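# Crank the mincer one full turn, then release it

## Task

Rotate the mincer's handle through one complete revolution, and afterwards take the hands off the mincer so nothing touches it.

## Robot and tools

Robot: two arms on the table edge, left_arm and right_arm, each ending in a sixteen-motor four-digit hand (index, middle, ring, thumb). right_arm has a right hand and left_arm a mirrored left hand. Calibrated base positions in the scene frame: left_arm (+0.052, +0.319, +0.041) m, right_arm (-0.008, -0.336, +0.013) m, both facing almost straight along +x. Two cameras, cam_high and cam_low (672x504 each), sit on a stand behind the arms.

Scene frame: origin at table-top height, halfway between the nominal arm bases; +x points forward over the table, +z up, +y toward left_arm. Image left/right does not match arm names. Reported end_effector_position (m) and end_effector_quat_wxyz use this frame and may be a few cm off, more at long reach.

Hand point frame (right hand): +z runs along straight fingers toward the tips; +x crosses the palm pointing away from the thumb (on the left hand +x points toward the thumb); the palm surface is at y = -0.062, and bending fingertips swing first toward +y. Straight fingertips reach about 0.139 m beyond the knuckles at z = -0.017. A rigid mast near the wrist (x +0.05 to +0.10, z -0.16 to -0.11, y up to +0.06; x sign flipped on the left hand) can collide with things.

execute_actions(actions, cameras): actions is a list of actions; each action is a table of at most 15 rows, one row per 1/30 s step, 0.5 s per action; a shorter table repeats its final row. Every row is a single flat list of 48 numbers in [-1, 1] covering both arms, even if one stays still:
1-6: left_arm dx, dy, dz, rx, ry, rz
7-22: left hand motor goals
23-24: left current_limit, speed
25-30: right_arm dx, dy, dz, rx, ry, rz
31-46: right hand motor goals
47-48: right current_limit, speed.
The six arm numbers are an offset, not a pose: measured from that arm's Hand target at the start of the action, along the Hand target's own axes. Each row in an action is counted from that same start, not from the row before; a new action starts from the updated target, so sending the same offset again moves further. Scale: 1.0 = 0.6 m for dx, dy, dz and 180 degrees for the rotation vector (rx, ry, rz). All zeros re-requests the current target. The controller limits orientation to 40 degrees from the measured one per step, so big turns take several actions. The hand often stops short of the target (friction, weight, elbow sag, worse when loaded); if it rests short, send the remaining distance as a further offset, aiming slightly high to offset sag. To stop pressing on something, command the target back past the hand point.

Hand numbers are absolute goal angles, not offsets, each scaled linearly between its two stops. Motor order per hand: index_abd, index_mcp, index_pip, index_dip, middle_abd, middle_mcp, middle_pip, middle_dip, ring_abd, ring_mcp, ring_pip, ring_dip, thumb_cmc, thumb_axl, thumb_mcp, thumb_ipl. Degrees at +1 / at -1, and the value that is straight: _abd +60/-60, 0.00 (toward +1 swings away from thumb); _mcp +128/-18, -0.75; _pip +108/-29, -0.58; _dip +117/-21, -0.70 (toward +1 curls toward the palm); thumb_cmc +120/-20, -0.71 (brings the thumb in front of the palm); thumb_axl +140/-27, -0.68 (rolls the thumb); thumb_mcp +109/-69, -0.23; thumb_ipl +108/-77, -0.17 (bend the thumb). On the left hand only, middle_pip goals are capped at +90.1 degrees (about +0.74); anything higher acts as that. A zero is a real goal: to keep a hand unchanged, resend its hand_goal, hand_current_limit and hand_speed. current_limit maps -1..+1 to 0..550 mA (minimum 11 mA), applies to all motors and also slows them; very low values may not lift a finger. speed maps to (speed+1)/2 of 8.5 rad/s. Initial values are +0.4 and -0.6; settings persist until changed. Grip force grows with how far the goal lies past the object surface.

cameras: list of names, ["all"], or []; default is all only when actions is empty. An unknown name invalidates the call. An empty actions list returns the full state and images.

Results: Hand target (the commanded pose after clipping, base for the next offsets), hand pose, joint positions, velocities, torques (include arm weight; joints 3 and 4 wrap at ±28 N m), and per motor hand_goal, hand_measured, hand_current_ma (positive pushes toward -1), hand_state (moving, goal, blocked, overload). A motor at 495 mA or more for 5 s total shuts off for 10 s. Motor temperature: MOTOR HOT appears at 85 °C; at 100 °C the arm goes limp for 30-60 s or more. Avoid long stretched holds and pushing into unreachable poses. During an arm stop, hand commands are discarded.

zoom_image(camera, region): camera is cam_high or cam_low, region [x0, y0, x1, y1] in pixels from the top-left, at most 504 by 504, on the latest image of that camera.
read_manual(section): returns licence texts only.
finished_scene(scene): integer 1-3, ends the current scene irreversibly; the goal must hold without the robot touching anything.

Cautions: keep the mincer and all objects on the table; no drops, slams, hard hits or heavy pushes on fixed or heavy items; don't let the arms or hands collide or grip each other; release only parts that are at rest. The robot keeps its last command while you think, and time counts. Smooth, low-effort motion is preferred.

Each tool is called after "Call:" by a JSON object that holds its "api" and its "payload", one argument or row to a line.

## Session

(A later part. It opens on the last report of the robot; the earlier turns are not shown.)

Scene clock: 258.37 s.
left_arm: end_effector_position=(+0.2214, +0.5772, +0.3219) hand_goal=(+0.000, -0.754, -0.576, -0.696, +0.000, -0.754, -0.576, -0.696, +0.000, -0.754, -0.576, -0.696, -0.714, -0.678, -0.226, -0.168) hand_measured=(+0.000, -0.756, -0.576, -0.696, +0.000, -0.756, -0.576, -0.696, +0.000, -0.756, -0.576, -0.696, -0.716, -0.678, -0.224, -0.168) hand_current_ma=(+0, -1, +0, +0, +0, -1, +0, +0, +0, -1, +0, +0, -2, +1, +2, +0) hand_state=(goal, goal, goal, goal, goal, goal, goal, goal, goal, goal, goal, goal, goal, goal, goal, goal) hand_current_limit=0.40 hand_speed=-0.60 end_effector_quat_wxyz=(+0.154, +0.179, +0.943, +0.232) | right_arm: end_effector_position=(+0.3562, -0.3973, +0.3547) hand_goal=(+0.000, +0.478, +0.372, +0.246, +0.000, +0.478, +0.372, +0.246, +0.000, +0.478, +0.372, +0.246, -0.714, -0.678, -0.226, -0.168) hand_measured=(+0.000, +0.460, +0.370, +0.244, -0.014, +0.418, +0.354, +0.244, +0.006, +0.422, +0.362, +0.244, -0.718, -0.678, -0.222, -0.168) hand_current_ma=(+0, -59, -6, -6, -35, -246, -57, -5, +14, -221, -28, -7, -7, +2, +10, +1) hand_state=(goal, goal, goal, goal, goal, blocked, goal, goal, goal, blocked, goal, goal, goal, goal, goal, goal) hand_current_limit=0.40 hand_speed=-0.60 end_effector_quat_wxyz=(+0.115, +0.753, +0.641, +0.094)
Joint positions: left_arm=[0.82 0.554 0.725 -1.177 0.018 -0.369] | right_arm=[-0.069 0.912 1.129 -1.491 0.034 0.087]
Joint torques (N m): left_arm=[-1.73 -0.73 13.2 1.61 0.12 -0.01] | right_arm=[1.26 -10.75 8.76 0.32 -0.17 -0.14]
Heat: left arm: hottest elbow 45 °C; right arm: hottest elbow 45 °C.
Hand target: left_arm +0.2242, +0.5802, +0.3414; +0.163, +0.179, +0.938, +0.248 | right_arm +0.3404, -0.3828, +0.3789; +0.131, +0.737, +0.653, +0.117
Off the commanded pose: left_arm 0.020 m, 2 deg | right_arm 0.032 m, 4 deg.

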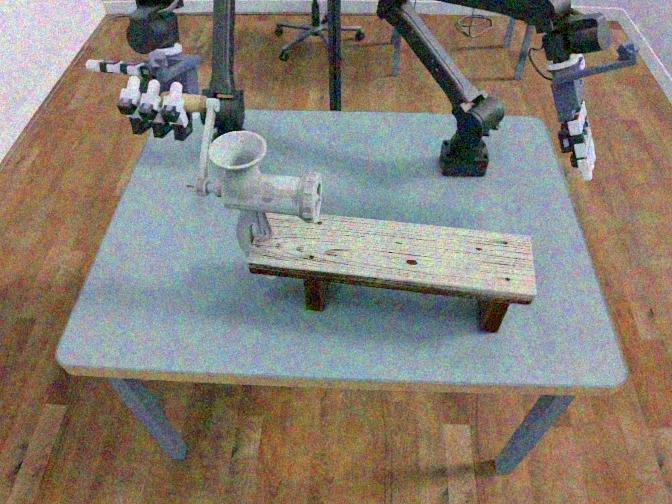

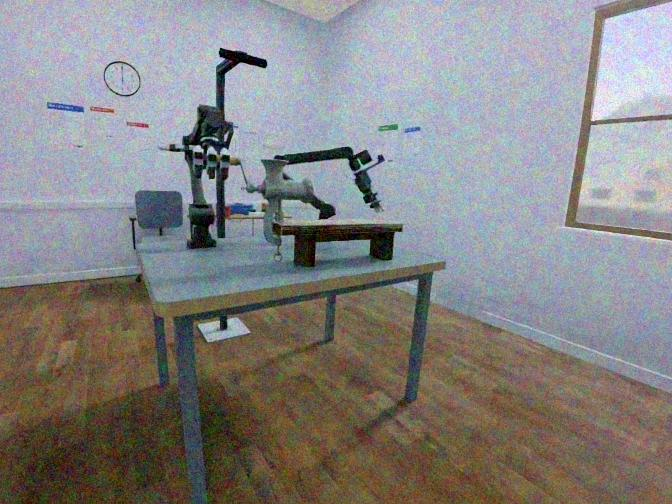

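Call:
{"api": "execute_actions", "payload": {
  "actions": [
    [[0,0,0,0,0,0,0,-0.754,-0.576,-0.696,0,-0.754,-0.576,-0.696,0,-0.754,-0.576,-0.696,-0.714,-0.678,-0.226,-0.168,0.4,-0.6,0,-0.0218,0.0352,0,0,0,0,0.479,0.372,0.246,0,0.479,0.372,0.246,0,0.479,0.372,0.246,-0.714,-0.678,-0.226,-0.168,0.4,-0.6]],
    [[0,0,0,0,0,0,0,-0.754,-0.576,-0.696,0,-0.754,-0.576,-0.696,0,-0.754,-0.576,-0.696,-0.714,-0.678,-0.226,-0.168,0.4,-0.6,0,-0.0218,0.0352,0,0,0,0,0.479,0.372,0.246,0,0.479,0.372,0.246,0,0.479,0.372,0.246,-0.714,-0.678,-0.226,-0.168,0.4,-0.6]],
    [[0,0,0,0,0,0,0,-0.754,-0.576,-0.696,0,-0.754,-0.576,-0.696,0,-0.754,-0.576,-0.696,-0.714,-0.678,-0.226,-0.168,0.4,-0.6,0,-0.0218,0.0352,0,0,0,0,0.479,0.372,0.246,0,0.479,0.372,0.246,0,0.479,0.372,0.246,-0.714,-0.678,-0.226,-0.168,0.4,-0.6]],
    [[0,0,0,0,0,0,0,-0.754,-0.576,-0.696,0,-0.754,-0.576,-0.696,0,-0.754,-0.576,-0.696,-0.714,-0.678,-0.226,-0.168,0.4,-0.6,0,-0.0218,0.0352,0,0,0,0,0.479,0.372,0.246,0,0.479,0.372,0.246,0,0.479,0.372,0.246,-0.714,-0.678,-0.226,-0.168,0.4,-0.6]],
    [[0,0,0,0,0,0,0,-0.754,-0.576,-0.696,0,-0.754,-0.576,-0.696,0,-0.754,-0.576,-0.696,-0.714,-0.678,-0.226,-0.168,0.4,-0.6,0,-0.0218,0.0352,0,0,0,0,0.479,0.372,0.246,0,0.479,0.372,0.246,0,0.479,0.372,0.246,-0.714,-0.678,-0.226,-0.168,0.4,-0.6]]
  ],
  "cameras": ["all"]
}}

Call:
{"api": "zoom_image", "payload": {
  "camera": "cam_high",
  "region": [80, 80, 280, 240]
}}

Call:
{"api": "zoom_image", "payload": {
  "camera": "cam_low",
  "region": [160, 110, 320, 250]
}}

Scene clock: 267.77 s.
left_arm: end_effector_position=(+0.2214, +0.5772, +0.3219) hand_goal=(+0.000, -0.754, -0.576, -0.696, +0.000, -0.754, -0.576, -0.696, +0.000, -0.754, -0.576, -0.696, -0.714, -0.678, -0.226, -0.168) hand_measured=(+0.000, -0.756, -0.576, -0.696, +0.000, -0.756, -0.576, -0.696, +0.000, -0.756, -0.576, -0.696, -0.716, -0.678, -0.224, -0.168) hand_current_ma=(+0, -1, +0, +0, +0, -1, +0, +0, +0, -1, +0, +0, -2, +1, +2, +0) hand_state=(goal, goal, goal, goal, goal, goal, goal, goal, goal, goal, goal, goal, goal, goal, goal, goal) hand_current_limit=0.40 hand_speed=-0.60 end_effector_quat_wxyz=(+0.154, +0.179, +0.943, +0.232) | right_arm: end_effector_position=(+0.3261, -0.3937, +0.2672) hand_goal=(+0.000, +0.478, +0.372, +0.246, +0.000, +0.478, +0.372, +0.246, +0.000, +0.478, +0.372, +0.246, -0.714, -0.678, -0.226, -0.168) hand_measured=(+0.000, +0.460, +0.370, +0.244, -0.018, +0.418, +0.350, +0.242, +0.008, +0.426, +0.358, +0.244, -0.718, -0.678, -0.222, -0.168) hand_current_ma=(+0, -57, -6, -6, -48, -240, -73, -7, +17, -204, -40, -7, -7, +2, +10, +1) hand_state=(goal, goal, goal, goal, goal, blocked, blocked, goal, goal, blocked, goal, goal, goal, goal, goal, goal) hand_current_limit=0.40 hand_speed=-0.60 end_effector_quat_wxyz=(+0.142, +0.751, +0.633, +0.122)
Joint positions: left_arm=[0.82 0.554 0.725 -1.177 0.018 -0.369] | right_arm=[-0.057 0.743 0.788 -1.24 0.039 0.106]
Joint torques (N m): left_arm=[-1.49 -1.14 13.34 1.72 0.11 0.05] | right_arm=[1.55 -4.84 6.72 0.27 -0.16 -0.25]
Heat: left arm: hottest elbow 45 °C; right arm: hottest elbow 44 °C.
Hand target: left_arm +0.2242, +0.5802, +0.3414; +0.163, +0.179, +0.938, +0.248 | right_arm +0.3158, -0.3797, +0.2572; +0.131, +0.737, +0.653, +0.117
Off the commanded pose: left_arm 0.020 m, 2 deg | right_arm 0.020 m, 3 deg.

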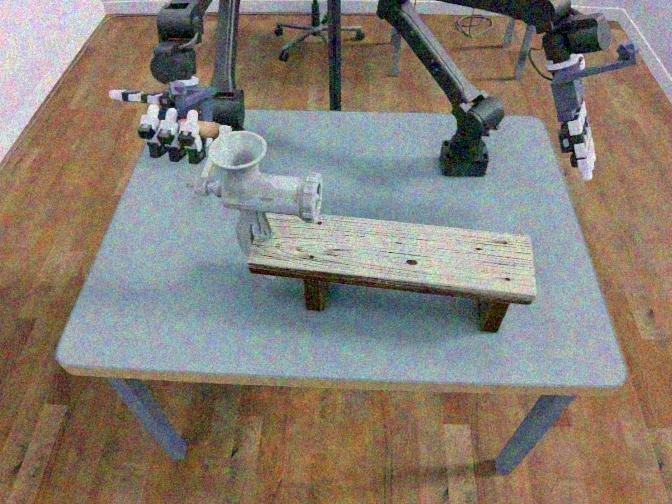

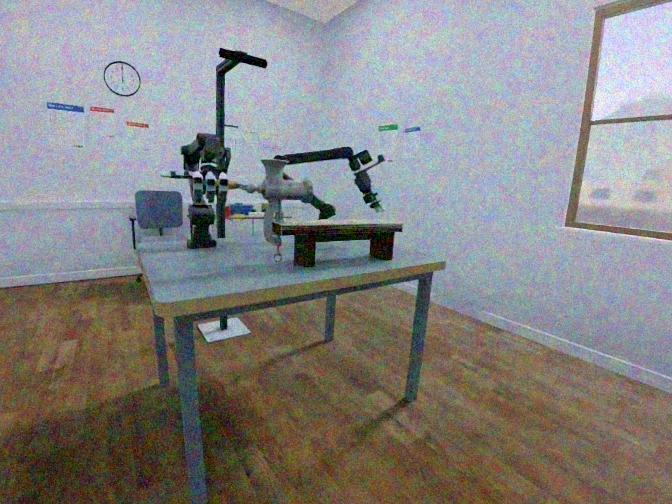

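Scaled by 2.520 from the camera's 672x504 image, which has a finer 960x720 frame.

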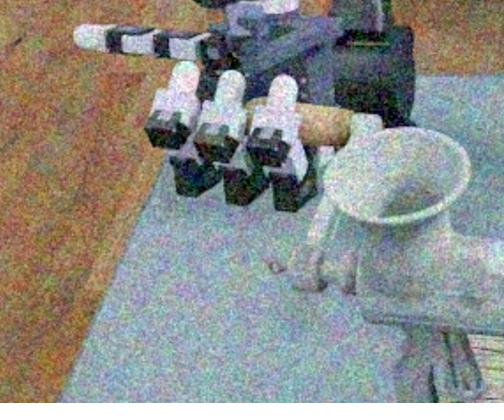

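Scaled by 3.150 from the camera's 672x504 image, which has a finer 960x720 frame.

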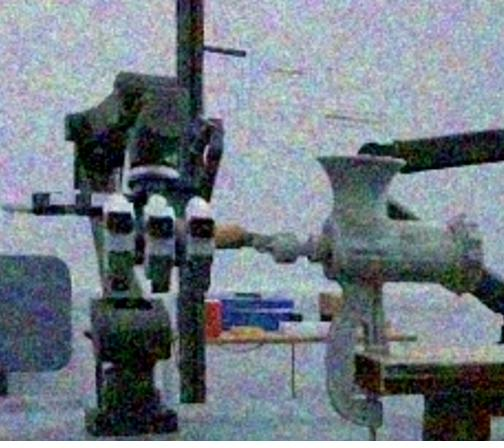

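Call:
{"api": "execute_actions", "payload": {
  "actions": [
    [[0,0,0,0,0,0,0,-0.754,-0.576,-0.696,0,-0.754,-0.576,-0.696,0,-0.754,-0.576,-0.696,-0.714,-0.678,-0.226,-0.168,0.4,-0.6,0,-0.0093,0.0357,0,0,0,0,0.479,0.372,0.246,0,0.479,0.372,0.246,0,0.479,0.372,0.246,-0.714,-0.678,-0.226,-0.168,0.4,-0.6]],
    [[0,0,0,0,0,0,0,-0.754,-0.576,-0.696,0,-0.754,-0.576,-0.696,0,-0.754,-0.576,-0.696,-0.714,-0.678,-0.226,-0.168,0.4,-0.6,0,-0.0092,0.035,0,0,0,0,0.479,0.372,0.246,0,0.479,0.372,0.246,0,0.479,0.372,0.246,-0.714,-0.678,-0.226,-0.168,0.4,-0.6]],
    [[0,0,0,0,0,0,0,-0.754,-0.576,-0.696,0,-0.754,-0.576,-0.696,0,-0.754,-0.576,-0.696,-0.714,-0.678,-0.226,-0.168,0.4,-0.6,0,0.0005,0.0373,0,0,0,0,0.479,0.372,0.246,0,0.479,0.372,0.246,0,0.479,0.372,0.246,-0.714,-0.678,-0.226,-0.168,0.4,-0.6]],
    [[0,0,0,0,0,0,0,-0.754,-0.576,-0.696,0,-0.754,-0.576,-0.696,0,-0.754,-0.576,-0.696,-0.714,-0.678,-0.226,-0.168,0.4,-0.6,0,0.0005,0.0373,0,0,0,0,0.479,0.372,0.246,0,0.479,0.372,0.246,0,0.479,0.372,0.246,-0.714,-0.678,-0.226,-0.168,0.4,-0.6]]
  ],
  "cameras": ["all"]
}}

Call:
{"api": "zoom_image", "payload": {
  "camera": "cam_high",
  "region": [80, 100, 280, 260]
}}

Call:
{"api": "zoom_image", "payload": {
  "camera": "cam_low",
  "region": [160, 110, 320, 250]
}}

Scene clock: 275.57 s.
left_arm: end_effector_position=(+0.2214, +0.5772, +0.3219) hand_goal=(+0.000, -0.754, -0.576, -0.696, +0.000, -0.754, -0.576, -0.696, +0.000, -0.754, -0.576, -0.696, -0.714, -0.678, -0.226, -0.168) hand_measured=(+0.000, -0.756, -0.576, -0.696, +0.000, -0.756, -0.576, -0.696, +0.000, -0.756, -0.576, -0.696, -0.716, -0.678, -0.224, -0.168) hand_current_ma=(+0, -1, +0, +0, +0, -1, +0, +0, +0, -1, +0, +0, -2, +1, +2, +0) hand_state=(goal, goal, goal, goal, goal, goal, goal, goal, goal, goal, goal, goal, goal, goal, goal, goal) hand_current_limit=0.40 hand_speed=-0.60 end_effector_quat_wxyz=(+0.154, +0.179, +0.943, +0.232) | right_arm: end_effector_position=(+0.3421, -0.3942, +0.1972) hand_goal=(+0.000, +0.478, +0.372, +0.246, +0.000, +0.478, +0.372, +0.246, +0.000, +0.478, +0.372, +0.246, -0.714, -0.678, -0.226, -0.168) hand_measured=(+0.000, +0.462, +0.370, +0.244, -0.020, +0.440, +0.348, +0.238, +0.006, +0.452, +0.360, +0.244, -0.718, -0.678, -0.222, -0.168) hand_current_ma=(+0, -53, -6, -6, -51, -143, -79, -21, +16, -93, -37, -7, -7, +2, +10, +1) hand_state=(goal, goal, goal, goal, goal, blocked, blocked, goal, goal, blocked, goal, goal, goal, goal, goal, goal) hand_current_limit=0.40 hand_speed=-0.60 end_effector_quat_wxyz=(+0.153, +0.749, +0.631, +0.135)
Joint positions: left_arm=[0.82 0.554 0.725 -1.177 0.018 -0.369] | right_arm=[-0.057 0.793 0.608 -0.977 0.037 0.107]
Joint torques (N m): left_arm=[-1.38 -0.79 13.33 1.76 0.11 0.06] | right_arm=[0.62 -1.49 6.24 0.87 -0.19 -0.3]
Heat: left arm: hottest elbow 45 °C; right arm: hottest elbow 43 °C.
Hand target: left_arm +0.2242, +0.5802, +0.3414; +0.163, +0.179, +0.938, +0.248 | right_arm +0.3361, -0.3820, +0.1718; +0.131, +0.737, +0.653, +0.117
Off the commanded pose: left_arm 0.020 m, 2 deg | right_arm 0.029 m, 4 deg.

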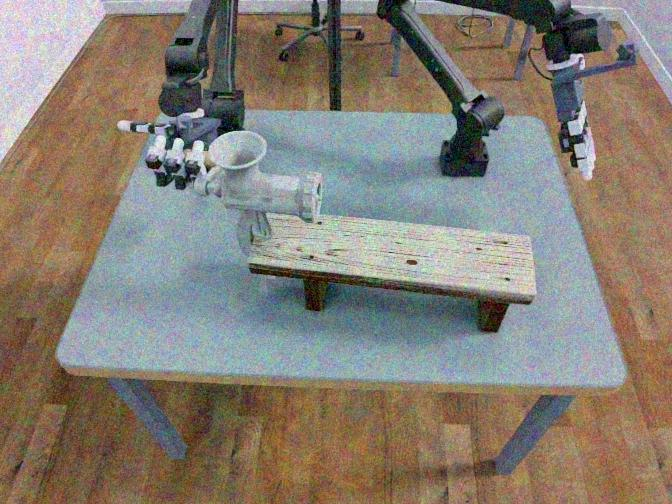

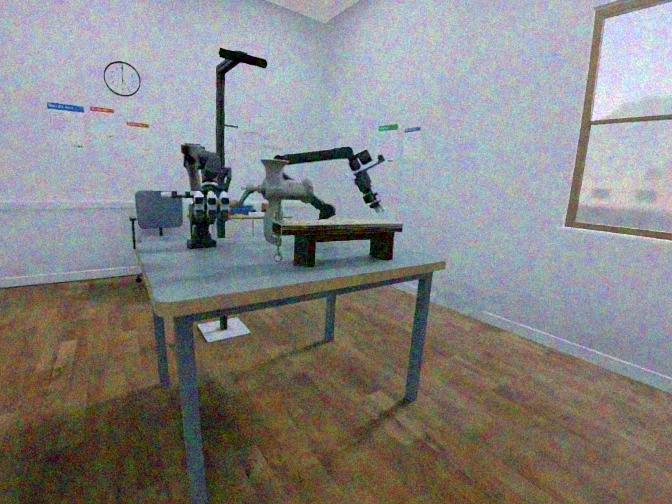

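Scaled by 2.520 from the camera's 672x504 image, which has a finer 960x720 frame.

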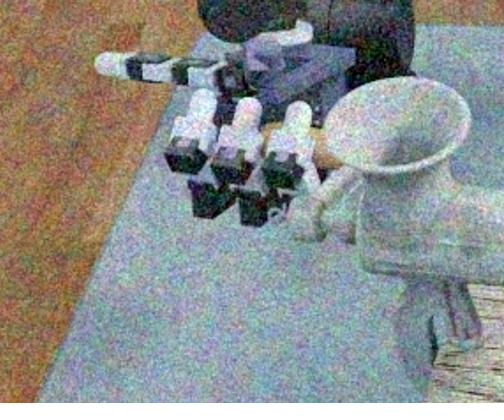

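Scaled by 3.150 from the camera's 672x504 image, which has a finer 960x720 frame.

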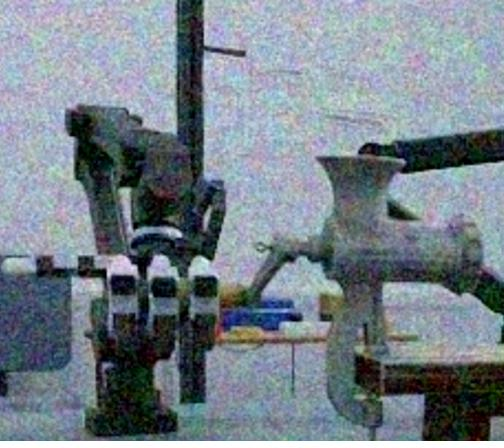

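Call:
{"api": "execute_actions", "payload": {
  "actions": [
    [[0,0,0,0,0,0,0,-0.754,-0.576,-0.696,0,-0.754,-0.576,-0.696,0,-0.754,-0.576,-0.696,-0.714,-0.678,-0.226,-0.168,0.4,-0.6,0,0.0097,0.0352,0,0,0,0,0.479,0.372,0.246,0,0.479,0.372,0.246,0,0.479,0.372,0.246,-0.714,-0.678,-0.226,-0.168,0.4,-0.6]],
    [[0,0,0,0,0,0,0,-0.754,-0.576,-0.696,0,-0.754,-0.576,-0.696,0,-0.754,-0.576,-0.696,-0.714,-0.678,-0.226,-0.168,0.4,-0.6,0,0.0188,0.0313,0,0,0,0,0.479,0.372,0.246,0,0.479,0.372,0.246,0,0.479,0.372,0.246,-0.714,-0.678,-0.226,-0.168,0.4,-0.6]],
    [[0,0,0,0,0,0,0,-0.754,-0.576,-0.696,0,-0.754,-0.576,-0.696,0,-0.754,-0.576,-0.696,-0.714,-0.678,-0.226,-0.168,0.4,-0.6,0,0.0188,0.0313,0,0,0,0,0.479,0.372,0.246,0,0.479,0.372,0.246,0,0.479,0.372,0.246,-0.714,-0.678,-0.226,-0.168,0.4,-0.6]],
    [[0,0,0,0,0,0,0,-0.754,-0.576,-0.696,0,-0.754,-0.576,-0.696,0,-0.754,-0.576,-0.696,-0.714,-0.678,-0.226,-0.168,0.4,-0.6,0,0.0275,0.026,0,0,0,0,0.479,0.372,0.246,0,0.479,0.372,0.246,0,0.479,0.372,0.246,-0.714,-0.678,-0.226,-0.168,0.4,-0.6]],
    [[0,0,0,0,0,0,0,-0.754,-0.576,-0.696,0,-0.754,-0.576,-0.696,0,-0.754,-0.576,-0.696,-0.714,-0.678,-0.226,-0.168,0.4,-0.6,0,0.0275,0.026,0,0,0,0,0.479,0.372,0.246,0,0.479,0.372,0.246,0,0.479,0.372,0.246,-0.714,-0.678,-0.226,-0.168,0.4,-0.6]]
  ],
  "cameras": ["all"]
}}

Call:
{"api": "zoom_image", "payload": {
  "camera": "cam_high",
  "region": [80, 120, 280, 280]
}}

Call:
{"api": "zoom_image", "payload": {
  "camera": "cam_low",
  "region": [160, 130, 320, 270]
}}

Scene clock: 287.63 s.
left_arm: end_effector_position=(+0.2214, +0.5772, +0.3219) hand_goal=(+0.000, -0.754, -0.576, -0.696, +0.000, -0.754, -0.576, -0.696, +0.000, -0.754, -0.576, -0.696, -0.714, -0.678, -0.226, -0.168) hand_measured=(+0.000, -0.756, -0.576, -0.696, +0.000, -0.756, -0.576, -0.696, +0.000, -0.756, -0.576, -0.696, -0.716, -0.678, -0.224, -0.168) hand_current_ma=(+0, -1, +0, +0, +0, -1, +0, +0, +0, -1, +0, +0, -2, +1, +2, +0) hand_state=(goal, goal, goal, goal, goal, goal, goal, goal, goal, goal, goal, goal, goal, goal, goal, goal) hand_current_limit=0.40 hand_speed=-0.60 end_effector_quat_wxyz=(+0.154, +0.179, +0.943, +0.232) | right_arm: end_effector_position=(+0.4158, -0.3954, +0.1141) hand_goal=(+0.000, +0.478, +0.372, +0.246, +0.000, +0.478, +0.372, +0.246, +0.000, +0.478, +0.372, +0.246, -0.714, -0.678, -0.226, -0.168) hand_measured=(+0.000, +0.462, +0.370, +0.244, -0.018, +0.460, +0.342, +0.230, +0.002, +0.460, +0.366, +0.244, -0.718, -0.678, -0.222, -0.168) hand_current_ma=(+0, -52, -6, -6, -51, -62, -98, -47, +3, -61, -13, -7, -7, +2, +10, +1) hand_state=(goal, goal, goal, goal, goal, goal, blocked, goal, goal, goal, goal, goal, goal, goal, goal, goal) hand_current_limit=0.40 hand_speed=-0.60 end_effector_quat_wxyz=(+0.138, +0.744, +0.642, +0.121)
Joint positions: left_arm=[0.82 0.554 0.725 -1.177 0.018 -0.369] | right_arm=[-0.057 1.174 0.611 -0.639 0.03 0.086]
Joint torques (N m): left_arm=[-1.67 -1.32 13.3 1.73 0.11 0] | right_arm=[-1.2 -4.72 8.64 1.2 -0.21 -0.31]
Heat: left arm: hottest elbow 45 °C; right arm: hottest elbow 42 °C.
Hand target: left_arm +0.2242, +0.5802, +0.3414; +0.163, +0.179, +0.938, +0.248 | right_arm +0.4243, -0.3926, +0.1089; +0.132, +0.737, +0.653, +0.117
Off the commanded pose: left_arm 0.020 m, 2 deg | right_arm 0.010 m, 2 deg.

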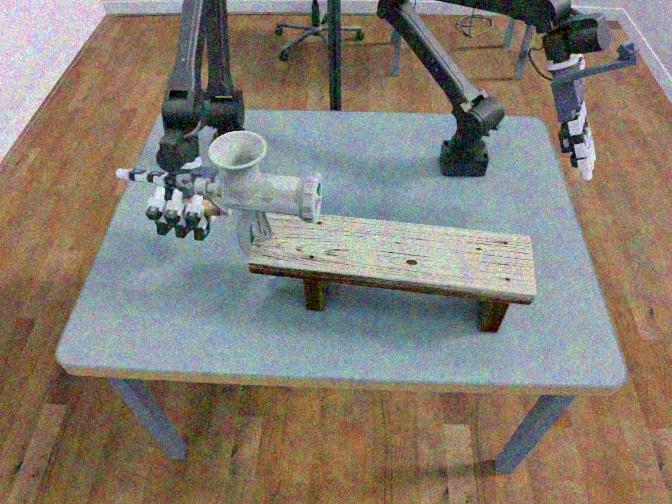

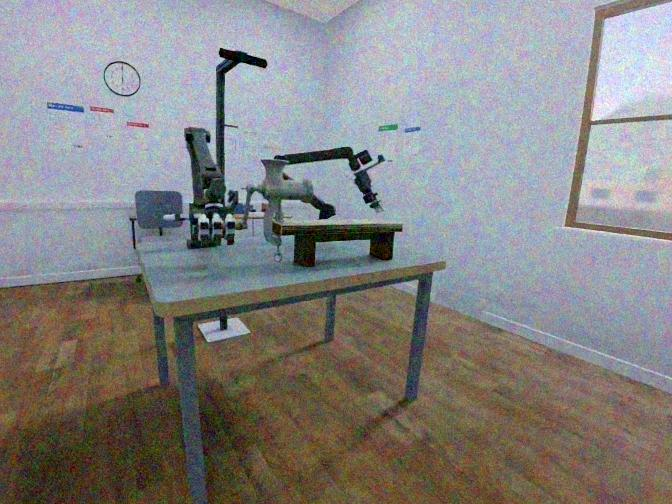

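Scaled by 2.520 from the camera's 672x504 image, which has a finer 960x720 frame.

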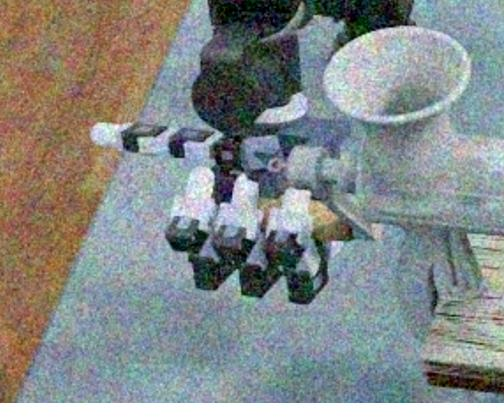

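Scaled by 3.150 from the camera's 672x504 image, which has a finer 960x720 frame.

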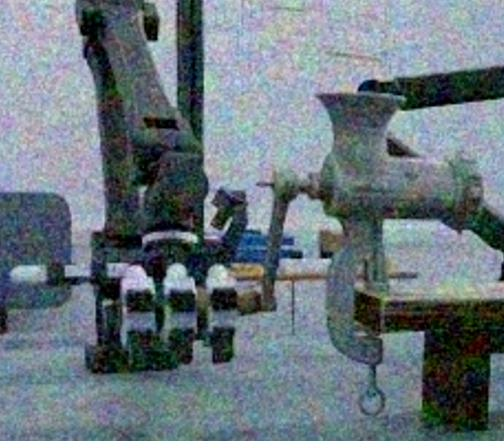

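Call:
{"api": "execute_actions", "payload": {
  "actions": [
    [[0,0,0,0,0,0,0,-0.754,-0.576,-0.696,0,-0.754,-0.576,-0.696,0,-0.754,-0.576,-0.696,-0.714,-0.678,-0.226,-0.168,0.4,-0.6,-0.0042,0.0325,0.0192,0,0,0,0,0.479,0.372,0.246,0,0.479,0.372,0.246,0,0.479,0.372,0.246,-0.714,-0.678,-0.226,-0.168,0.4,-0.6]],
    [[0,0,0,0,0,0,0,-0.754,-0.576,-0.696,0,-0.754,-0.576,-0.696,0,-0.754,-0.576,-0.696,-0.714,-0.678,-0.226,-0.168,0.4,-0.6,-0.0042,0.0325,0.0192,0,0,0,0,0.479,0.372,0.246,0,0.479,0.372,0.246,0,0.479,0.372,0.246,-0.714,-0.678,-0.226,-0.168,0.4,-0.6]],
    [[0,0,0,0,0,0,0,-0.754,-0.576,-0.696,0,-0.754,-0.576,-0.696,0,-0.754,-0.576,-0.696,-0.714,-0.678,-0.226,-0.168,0.4,-0.6,0,0.0357,0.0113,0,0,0,0,0.479,0.372,0.246,0,0.479,0.372,0.246,0,0.479,0.372,0.246,-0.714,-0.678,-0.226,-0.168,0.4,-0.6]],
    [[0,0,0,0,0,0,0,-0.754,-0.576,-0.696,0,-0.754,-0.576,-0.696,0,-0.754,-0.576,-0.696,-0.714,-0.678,-0.226,-0.168,0.4,-0.6,0,0.0357,0.0113,0,0,0,0,0.479,0.372,0.246,0,0.479,0.372,0.246,0,0.479,0.372,0.246,-0.714,-0.678,-0.226,-0.168,0.4,-0.6]]
  ],
  "cameras": ["all"]
}}

Call:
{"api": "zoom_image", "payload": {
  "camera": "cam_high",
  "region": [80, 120, 280, 280]
}}

Call:
{"api": "zoom_image", "payload": {
  "camera": "cam_low",
  "region": [160, 150, 320, 290]
}}

Scene clock: 306.93 s.
left_arm: end_effector_position=(+0.2214, +0.5772, +0.3219) hand_goal=(+0.000, -0.754, -0.576, -0.696, +0.000, -0.754, -0.576, -0.696, +0.000, -0.754, -0.576, -0.696, -0.714, -0.678, -0.226, -0.168) hand_measured=(+0.000, -0.756, -0.576, -0.696, +0.000, -0.756, -0.576, -0.696, +0.000, -0.756, -0.576, -0.696, -0.716, -0.678, -0.224, -0.168) hand_current_ma=(+0, -1, +0, +0, +0, -1, +0, +0, +0, -1, +0, +0, -2, +1, +2, +0) hand_state=(goal, goal, goal, goal, goal, goal, goal, goal, goal, goal, goal, goal, goal, goal, goal, goal) hand_current_limit=0.40 hand_speed=-0.60 end_effector_quat_wxyz=(+0.154, +0.179, +0.943, +0.232) | right_arm: end_effector_position=(+0.4892, -0.4030, +0.0940) hand_goal=(+0.000, +0.478, +0.372, +0.246, +0.000, +0.478, +0.372, +0.246, +0.000, +0.478, +0.372, +0.246, -0.714, -0.678, -0.226, -0.168) hand_measured=(+0.000, +0.462, +0.370, +0.244, -0.018, +0.460, +0.342, +0.230, +0.002, +0.460, +0.362, +0.244, -0.718, -0.678, -0.222, -0.168) hand_current_ma=(+0, -52, -6, -6, -51, -58, -98, -50, +3, -61, -25, -7, -7, +2, +10, +1) hand_state=(goal, goal, goal, goal, goal, goal, blocked, goal, goal, goal, goal, goal, goal, goal, goal, goal) hand_current_limit=0.40 hand_speed=-0.60 end_effector_quat_wxyz=(+0.123, +0.741, +0.651, +0.110)
Joint positions: left_arm=[0.82 0.554 0.725 -1.177 0.018 -0.369] | right_arm=[-0.074 1.427 0.79 -0.603 0.016 0.053]
Joint torques (N m): left_arm=[-1.55 -1.2 13.22 1.88 0.07 0.04] | right_arm=[-2.26 -9.05 10.58 1.16 -0.05 -0.25]
Heat: left arm: hottest elbow 45 °C; right arm: hottest elbow 40 °C.
Hand target: left_arm +0.2242, +0.5802, +0.3414; +0.163, +0.179, +0.938, +0.248 | right_arm +0.5124, -0.4084, +0.1028; +0.131, +0.737, +0.653, +0.117
Off the commanded pose: left_arm 0.020 m, 2 deg | right_arm 0.025 m, 1 deg.

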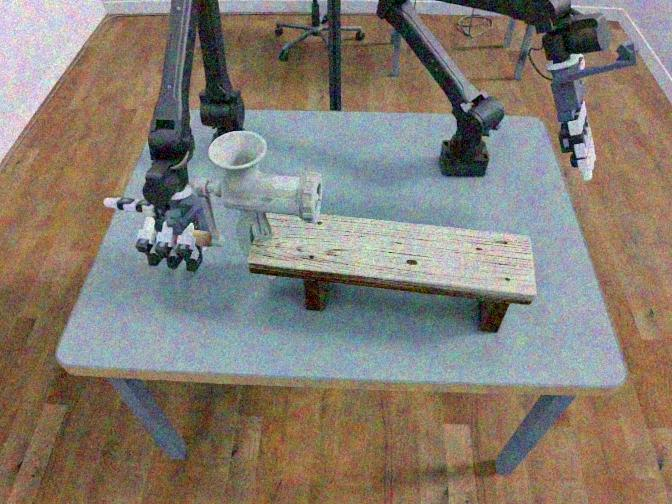

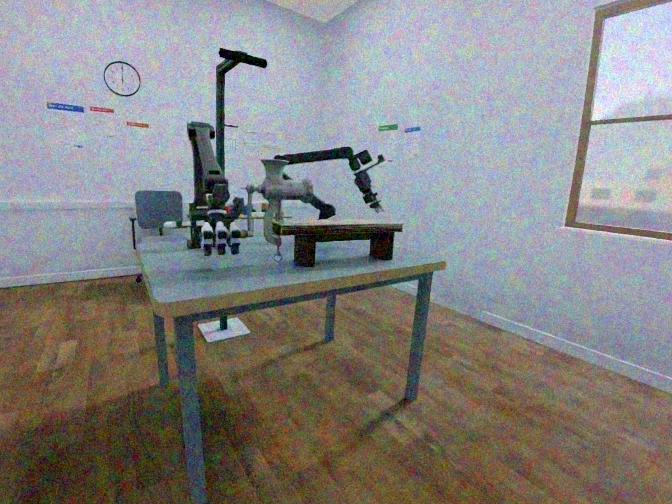

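Scaled by 2.520 from the camera's 672x504 image, which has a finer 960x720 frame.

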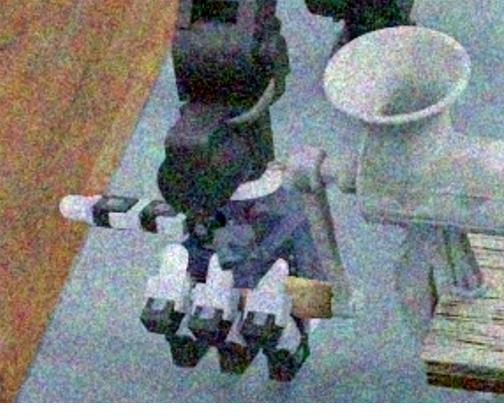

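Scaled by 3.150 from the camera's 672x504 image, which has a finer 960x720 frame.

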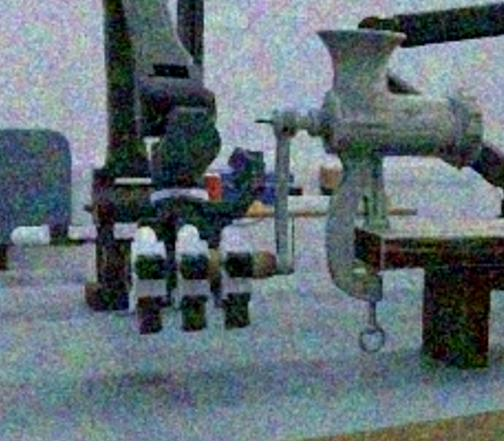

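Call:
{"api": "execute_actions", "payload": {
  "actions": [
    [[0,0,0,0,0,0,0,-0.754,-0.576,-0.696,0,-0.754,-0.576,-0.696,0,-0.754,-0.576,-0.696,-0.714,-0.678,-0.226,-0.168,0.4,-0.6,0,0.0374,0.003,0,0,0,0,0.479,0.372,0.246,0,0.479,0.372,0.246,0,0.479,0.372,0.246,-0.714,-0.678,-0.226,-0.168,0.4,-0.6]],
    [[0,0,0,0,0,0,0,-0.754,-0.576,-0.696,0,-0.754,-0.576,-0.696,0,-0.754,-0.576,-0.696,-0.714,-0.678,-0.226,-0.168,0.4,-0.6,0,0.0374,0.003,0,0,0,0,0.479,0.372,0.246,0,0.479,0.372,0.246,0,0.479,0.372,0.246,-0.714,-0.678,-0.226,-0.168,0.4,-0.6]],
    [[0,0,0,0,0,0,0,-0.754,-0.576,-0.696,0,-0.754,-0.576,-0.696,0,-0.754,-0.576,-0.696,-0.714,-0.678,-0.226,-0.168,0.4,-0.6,0,0.032,0.001,0,0,0,0,0.479,0.372,0.246,0,0.479,0.372,0.246,0,0.479,0.372,0.246,-0.714,-0.678,-0.226,-0.168,0.4,-0.6]],
    [[0,0,0,0,0,0,0,-0.754,-0.576,-0.696,0,-0.754,-0.576,-0.696,0,-0.754,-0.576,-0.696,-0.714,-0.678,-0.226,-0.168,0.4,-0.6,0,0.032,-0.002,0,0,0,0,0.479,0.372,0.246,0,0.479,0.372,0.246,0,0.479,0.372,0.246,-0.714,-0.678,-0.226,-0.168,0.4,-0.6]]
  ],
  "cameras": ["all"]
}}

Call:
{"api": "zoom_image", "payload": {
  "camera": "cam_high",
  "region": [80, 120, 280, 280]
}}

Call:
{"api": "zoom_image", "payload": {
  "camera": "cam_low",
  "region": [160, 150, 320, 290]
}}

Scene clock: 320.57 s.
left_arm: end_effector_position=(+0.2214, +0.5772, +0.3219) hand_goal=(+0.000, -0.754, -0.576, -0.696, +0.000, -0.754, -0.576, -0.696, +0.000, -0.754, -0.576, -0.696, -0.714, -0.678, -0.226, -0.168) hand_measured=(+0.000, -0.756, -0.576, -0.696, +0.000, -0.756, -0.576, -0.696, +0.000, -0.756, -0.576, -0.696, -0.716, -0.678, -0.224, -0.168) hand_current_ma=(+0, -1, +0, +0, +0, -1, +0, +0, +0, -1, +0, +0, -2, +1, +2, +0) hand_state=(goal, goal, goal, goal, goal, goal, goal, goal, goal, goal, goal, goal, goal, goal, goal, goal) hand_current_limit=0.40 hand_speed=-0.60 end_effector_quat_wxyz=(+0.154, +0.179, +0.943, +0.232) | right_arm: end_effector_position=(+0.5576, -0.4104, +0.1083) hand_goal=(+0.000, +0.478, +0.372, +0.246, +0.000, +0.478, +0.372, +0.246, +0.000, +0.478, +0.372, +0.246, -0.714, -0.678, -0.226, -0.168) hand_measured=(+0.000, +0.462, +0.370, +0.244, -0.018, +0.460, +0.342, +0.230, +0.002, +0.460, +0.362, +0.244, -0.718, -0.678, -0.222, -0.168) hand_current_ma=(+0, -52, -6, -6, -51, -58, -98, -50, +2, -61, -29, -7, -7, +2, +10, +1) hand_state=(goal, goal, goal, goal, goal, goal, blocked, goal, goal, goal, goal, goal, goal, goal, goal, goal) hand_current_limit=0.40 hand_speed=-0.60 end_effector_quat_wxyz=(+0.113, +0.742, +0.654, +0.100)
Joint positions: left_arm=[0.82 0.554 0.725 -1.177 0.018 -0.369] | right_arm=[-0.081 1.577 1.021 -0.712 0.014 0.044]
Joint torques (N m): left_arm=[-1.61 -0.73 13.27 1.68 0.11 0.02] | right_arm=[-2.26 -12.81 12.44 1.24 -0.04 -0.21]
Heat: left arm: hottest elbow 45 °C; right arm: hottest elbow 41 °C.
Hand target: left_arm +0.2242, +0.5802, +0.3414; +0.163, +0.179, +0.938, +0.248 | right_arm +0.5910, -0.4178, +0.1288; +0.131, +0.737, +0.653, +0.117
Off the commanded pose: left_arm 0.020 m, 2 deg | right_arm 0.040 m, 3 deg.

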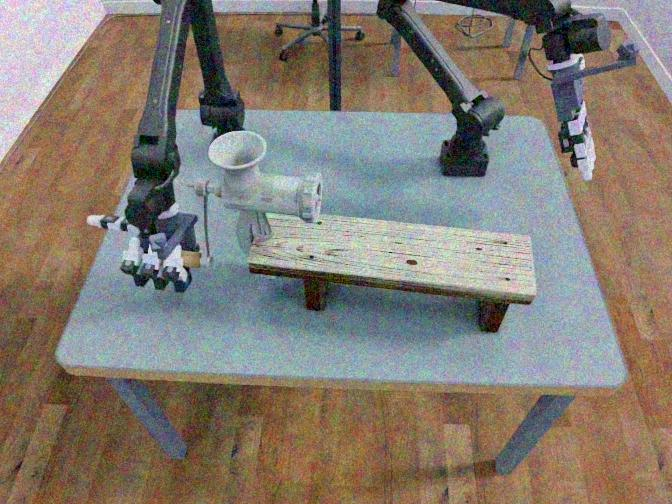

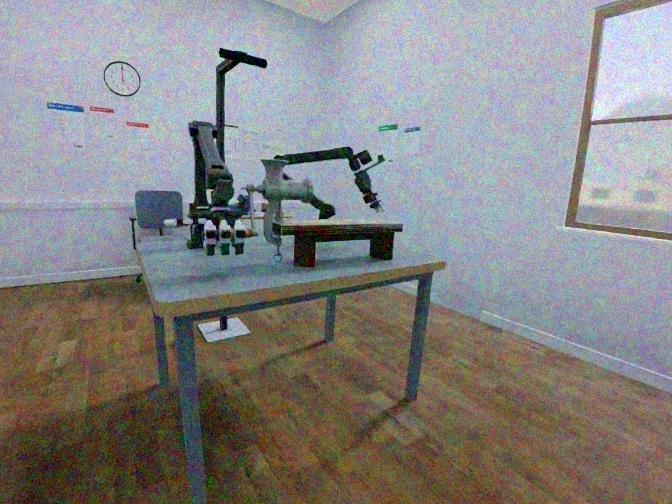

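Scaled by 2.520 from the camera's 672x504 image, which has a finer 960x720 frame.

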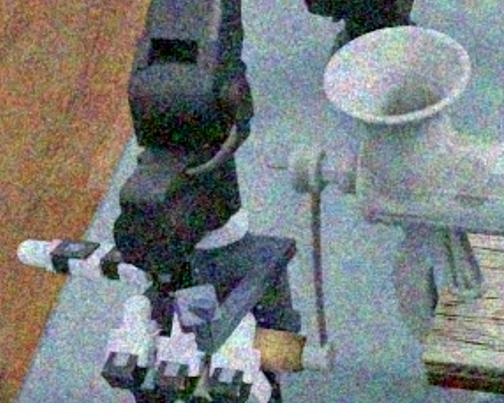

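Scaled by 3.150 from the camera's 672x504 image, which has a finer 960x720 frame.

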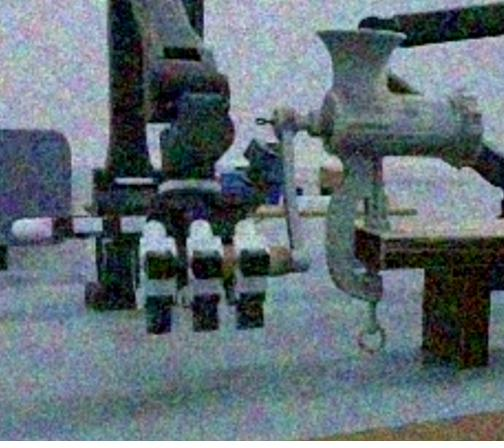

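Call:
{"api": "execute_actions", "payload": {
  "actions": [
    [[0,0,0,0,0,0,0,-0.754,-0.576,-0.696,0,-0.754,-0.576,-0.696,0,-0.754,-0.576,-0.696,-0.714,-0.678,-0.226,-0.168,0.4,-0.6,0,-0.045,0.01,0,0,0,0,0.479,-0.576,-0.696,0,0.479,-0.576,-0.696,0,0.479,-0.576,-0.696,-0.714,-0.678,-0.226,-0.168,0.4,-0.6]],
    [[0,0,0,0,0,0,0,-0.754,-0.576,-0.696,0,-0.754,-0.576,-0.696,0,-0.754,-0.576,-0.696,-0.714,-0.678,-0.226,-0.168,0.4,-0.6,0,0,0,0,0,0,0,0.3,-0.576,-0.696,0,0.3,-0.576,-0.696,0,0.3,-0.576,-0.696,-0.714,-0.678,-0.226,-0.168,0.4,-0.6]],
    [[0,0,0,0,0,0,0,-0.754,-0.576,-0.696,0,-0.754,-0.576,-0.696,0,-0.754,-0.576,-0.696,-0.714,-0.678,-0.226,-0.168,0.4,-0.6,0,0,0,0,0,0,0,0.137,-0.576,-0.696,0,0.137,-0.576,-0.696,0,0.137,-0.576,-0.696,-0.714,-0.678,-0.226,-0.168,0.4,-0.6]]
  ],
  "cameras": ["all"]
}}

Call:
{"api": "zoom_image", "payload": {
  "camera": "cam_high",
  "region": [80, 120, 280, 280]
}}

Call:
{"api": "zoom_image", "payload": {
  "camera": "cam_low",
  "region": [160, 150, 320, 290]
}}

Scene clock: 329.53 s.
left_arm: end_effector_position=(+0.2214, +0.5772, +0.3219) hand_goal=(+0.000, -0.754, -0.576, -0.696, +0.000, -0.754, -0.576, -0.696, +0.000, -0.754, -0.576, -0.696, -0.714, -0.678, -0.226, -0.168) hand_measured=(+0.000, -0.756, -0.576, -0.696, +0.000, -0.756, -0.576, -0.696, +0.000, -0.756, -0.576, -0.696, -0.716, -0.678, -0.224, -0.168) hand_current_ma=(+0, -1, +0, +0, +0, -1, +0, +0, +0, -1, +0, +0, -2, +1, +2, +0) hand_state=(goal, goal, goal, goal, goal, goal, goal, goal, goal, goal, goal, goal, goal, goal, goal, goal) hand_current_limit=0.40 hand_speed=-0.60 end_effector_quat_wxyz=(+0.154, +0.179, +0.943, +0.232) | right_arm: end_effector_position=(+0.5593, -0.4098, +0.1079) hand_goal=(+0.000, +0.136, -0.576, -0.696, +0.000, +0.136, -0.576, -0.696, +0.000, +0.136, -0.576, -0.696, -0.714, -0.678, -0.226, -0.168) hand_measured=(+0.000, +0.128, -0.576, -0.694, -0.004, +0.128, -0.576, -0.694, +0.002, +0.128, -0.576, -0.694, -0.718, -0.678, -0.222, -0.168) hand_current_ma=(+0, -21, +0, +6, -7, -23, +0, +5, +2, -25, +0, +6, -7, +2, +10, +1) hand_state=(goal, goal, goal, goal, goal, goal, goal, goal, goal, goal, goal, goal, goal, goal, goal, goal) hand_current_limit=0.40 hand_speed=-0.60 end_effector_quat_wxyz=(+0.119, +0.738, +0.656, +0.105)
Joint positions: left_arm=[0.82 0.554 0.725 -1.177 0.018 -0.369] | right_arm=[-0.081 1.577 1.011 -0.686 0.014 0.036]
Joint torques (N m): left_arm=[-2.26 -1.55 13.19 1.77 0.09 0.01] | right_arm=[-2.08 -15.21 7.57 2.29 -0.05 -0.11]
Heat: left arm: hottest elbow 45 °C; right arm: hottest elbow 41 °C.
Hand target: left_arm +0.2242, +0.5802, +0.3414; +0.163, +0.179, +0.938, +0.248 | right_arm +0.5678, -0.4150, +0.1138; +0.131, +0.737, +0.653, +0.117
Off the commanded pose: left_arm 0.020 m, 2 deg | right_arm 0.012 m, 2 deg.

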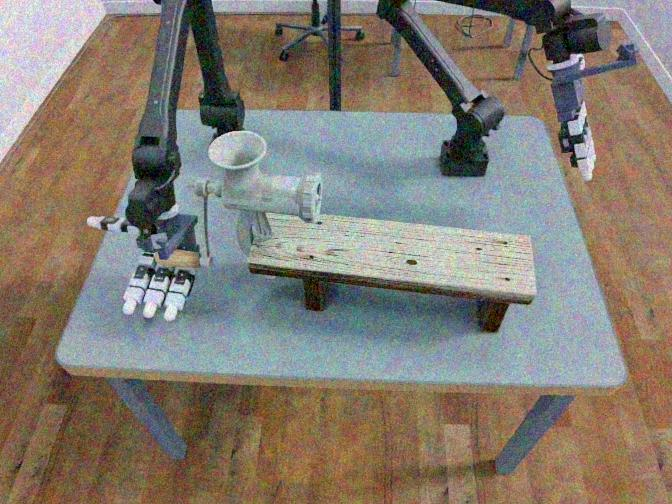

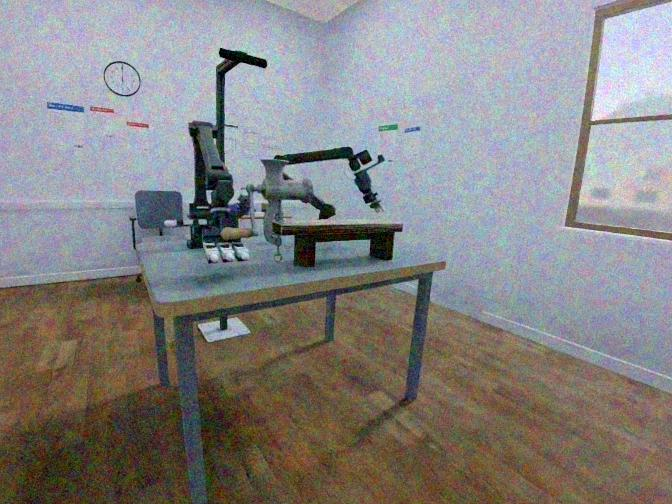

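Scaled by 2.520 from the camera's 672x504 image, which has a finer 960x720 frame.

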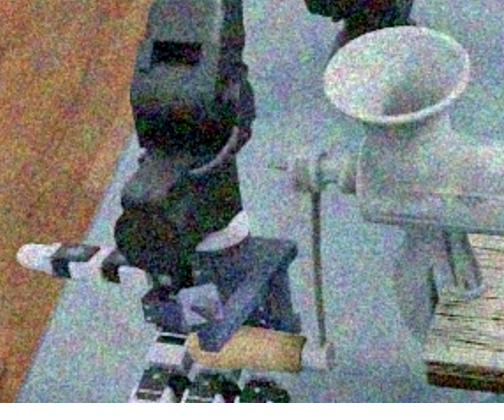

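Scaled by 3.150 from the camera's 672x504 image, which has a finer 960x720 frame.

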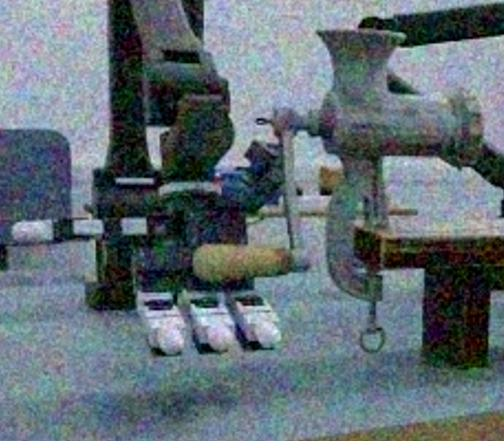

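Call:
{"api": "execute_actions", "payload": {
  "actions": [
    [[0,0,0,0,0,0,0,-0.754,-0.576,-0.696,0,-0.754,-0.576,-0.696,0,-0.754,-0.576,-0.696,-0.714,-0.678,-0.226,-0.168,0.4,-0.6,0,-0.0587,-0.0184,0,0,0,0,0.137,-0.576,-0.696,0,0.137,-0.576,-0.696,0,0.137,-0.576,-0.696,-0.714,-0.678,-0.226,-0.168,0.4,-0.6]],
    [[0,0,0,0,0,0,0,-0.754,-0.576,-0.696,0,-0.754,-0.576,-0.696,0,-0.754,-0.576,-0.696,-0.714,-0.678,-0.226,-0.168,0.4,-0.6,0,-0.0587,-0.0184,0,0,0,0,0.137,-0.576,-0.696,0,0.137,-0.576,-0.696,0,0.137,-0.576,-0.696,-0.714,-0.678,-0.226,-0.168,0.4,-0.6]],
    [[0,0,0,0,0,0,0,-0.754,-0.576,-0.696,0,-0.754,-0.576,-0.696,0,-0.754,-0.576,-0.696,-0.714,-0.678,-0.226,-0.168,0.4,-0.6,-0.01,-0.0587,-0.0194,0,0,0,0,0.137,-0.576,-0.696,0,0.137,-0.576,-0.696,0,0.137,-0.576,-0.696,-0.714,-0.678,-0.226,-0.168,0.4,-0.6]],
    [[0,0,0,0,0,0,0,-0.754,-0.576,-0.696,0,-0.754,-0.576,-0.696,0,-0.754,-0.576,-0.696,-0.714,-0.678,-0.226,-0.168,0.4,-0.6,-0.02,-0.0587,-0.0214,0,0,0,0,0.137,-0.576,-0.696,0,0.137,-0.576,-0.696,0,0.137,-0.576,-0.696,-0.714,-0.678,-0.226,-0.168,0.4,-0.6]],
    [[0,0,0,0,0,0,0,-0.754,-0.576,-0.696,0,-0.754,-0.576,-0.696,0,-0.754,-0.576,-0.696,-0.714,-0.678,-0.226,-0.168,0.4,-0.6,-0.03,-0.0587,-0.0214,0,0,0,0,0.137,-0.576,-0.696,0,0.137,-0.576,-0.696,0,0.137,-0.576,-0.696,-0.714,-0.678,-0.226,-0.168,0.4,-0.6]]
  ],
  "cameras": ["all"]
}}

Call:
{"api": "zoom_image", "payload": {
  "camera": "cam_high",
  "region": [80, 120, 280, 280]
}}

Scene clock: 342.37 s.
left_arm: end_effector_position=(+0.2214, +0.5772, +0.3219) hand_goal=(+0.000, -0.754, -0.576, -0.696, +0.000, -0.754, -0.576, -0.696, +0.000, -0.754, -0.576, -0.696, -0.714, -0.678, -0.226, -0.168) hand_measured=(+0.000, -0.756, -0.576, -0.696, +0.000, -0.756, -0.576, -0.696, +0.000, -0.756, -0.576, -0.696, -0.716, -0.678, -0.224, -0.168) hand_current_ma=(+0, -1, +0, +0, +0, -1, +0, +0, +0, -1, +0, +0, -2, +1, +2, +0) hand_state=(goal, goal, goal, goal, goal, goal, goal, goal, goal, goal, goal, goal, goal, goal, goal, goal) hand_current_limit=0.40 hand_speed=-0.60 end_effector_quat_wxyz=(+0.154, +0.179, +0.943, +0.232) | right_arm: end_effector_position=(+0.3861, -0.4237, +0.1116) hand_goal=(+0.000, +0.136, -0.576, -0.696, +0.000, +0.136, -0.576, -0.696, +0.000, +0.136, -0.576, -0.696, -0.714, -0.678, -0.226, -0.168) hand_measured=(+0.000, +0.128, -0.576, -0.694, -0.002, +0.128, -0.576, -0.694, +0.002, +0.126, -0.576, -0.694, -0.716, -0.678, -0.222, -0.168) hand_current_ma=(+0, -24, +0, +6, -5, -26, +0, +5, +2, -28, +0, +6, -7, +2, +10, +1) hand_state=(goal, goal, goal, goal, goal, goal, goal, goal, goal, goal, goal, goal, goal, goal, goal, goal) hand_current_limit=0.40 hand_speed=-0.60 end_effector_quat_wxyz=(+0.135, +0.733, +0.655, +0.122)
Joint positions: left_arm=[0.82 0.554 0.725 -1.177 0.018 -0.369] | right_arm=[-0.19 1.094 0.548 -0.66 -0.029 -0.071]
Joint torques (N m): left_arm=[-1.85 -0.73 13.23 1.72 0.09 0.02] | right_arm=[-2.9 -7.18 6.79 0.64 -0.06 -0.16]
Heat: left arm: hottest elbow 45 °C; right arm: hottest elbow 41 °C.
Hand target: left_arm +0.2242, +0.5802, +0.3414; +0.163, +0.179, +0.938, +0.248 | right_arm +0.3791, -0.4285, +0.1084; +0.131, +0.737, +0.653, +0.117
Off the commanded pose: left_arm 0.020 m, 2 deg | right_arm 0.009 m, 1 deg.

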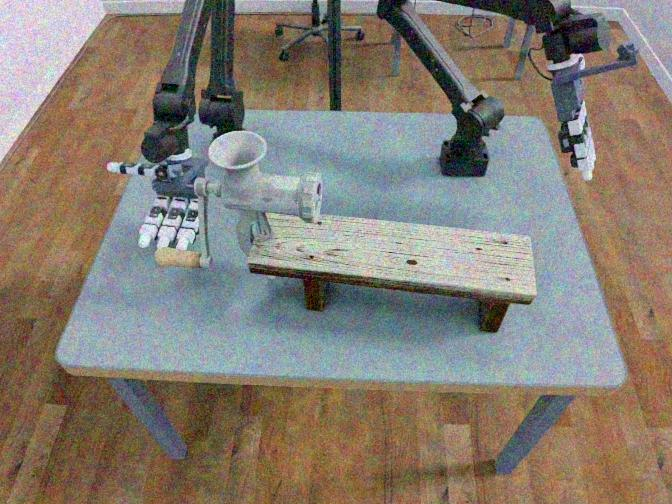

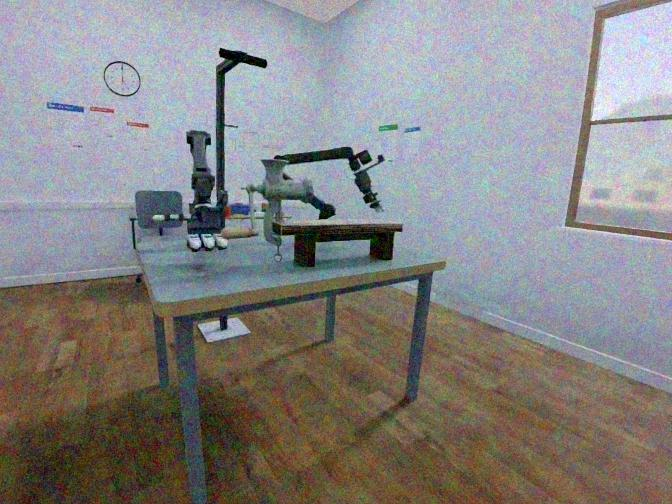

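Scaled by 2.520 from the camera's 672x504 image, which has a finer 960x720 frame.

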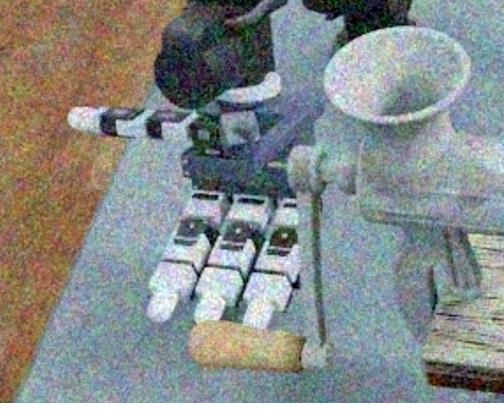

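Call:
{"api": "execute_actions", "payload": {
  "actions": [
    [[0,0,0,0,0,0,0,-0.754,-0.576,-0.696,0,-0.754,-0.576,-0.696,0,-0.754,-0.576,-0.696,-0.714,-0.678,-0.226,-0.168,0.4,-0.6,-0.05,-0.04,-0.0146,0,0,0,0,0.137,-0.576,-0.696,0,0.137,-0.576,-0.696,0,0.137,-0.576,-0.696,-0.714,-0.678,-0.226,-0.168,0.4,-0.6]]
  ]
}}

Call:
{"api": "finished_scene", "payload": {
  "scene": 2
}}

Scene clock: 347.23 s.
left_arm: end_effector_position=(+0.2214, +0.5772, +0.3219) hand_goal=(+0.000, -0.754, -0.576, -0.696, +0.000, -0.754, -0.576, -0.696, +0.000, -0.754, -0.576, -0.696, -0.714, -0.678, -0.226, -0.168) hand_measured=(+0.000, -0.756, -0.576, -0.696, +0.000, -0.756, -0.576, -0.696, +0.000, -0.756, -0.576, -0.696, -0.716, -0.678, -0.224, -0.168) hand_current_ma=(+0, -1, +0, +0, +0, -1, +0, +0, +0, -1, +0, +0, -2, +1, +2, +0) hand_state=(goal, goal, goal, goal, goal, goal, goal, goal, goal, goal, goal, goal, goal, goal, goal, goal) hand_current_limit=0.40 hand_speed=-0.60 end_effector_quat_wxyz=(+0.154, +0.179, +0.943, +0.232) | right_arm: end_effector_position=(+0.3573, -0.4517, +0.1117) hand_goal=(+0.000, +0.136, -0.576, -0.696, +0.000, +0.136, -0.576, -0.696, +0.000, +0.136, -0.576, -0.696, -0.714, -0.678, -0.226, -0.168) hand_measured=(+0.000, +0.128, -0.576, -0.694, -0.002, +0.128, -0.576, -0.694, +0.002, +0.126, -0.576, -0.694, -0.716, -0.678, -0.222, -0.168) hand_current_ma=(+0, -24, +0, +6, -4, -26, +0, +5, +2, -28, +0, +6, -6, +2, +11, +1) hand_state=(goal, goal, goal, goal, goal, goal, goal, goal, goal, goal, goal, goal, goal, goal, goal, goal) hand_current_limit=0.40 hand_speed=-0.60 end_effector_quat_wxyz=(+0.136, +0.734, +0.655, +0.121)
Joint positions: left_arm=[0.82 0.554 0.725 -1.177 0.018 -0.369] | right_arm=[-0.326 1.023 0.505 -0.695 -0.076 -0.198]
Joint torques (N m): left_arm=[-1.55 -0.79 13.24 1.87 0.13 0] | right_arm=[-2.96 -6.12 6.89 0.65 -0.12 -0.14]
Heat: left arm: hottest elbow 45 °C; right arm: hottest elbow 41 °C.
Hand target: left_arm +0.2242, +0.5802, +0.3414; +0.163, +0.179, +0.938, +0.248 | right_arm +0.3501, -0.4553, +0.1083; +0.131, +0.737, +0.653, +0.117
Off the commanded pose: left_arm 0.020 m, 2 deg | right_arm 0.009 m, 1 deg.

The scene is finished: the task was done.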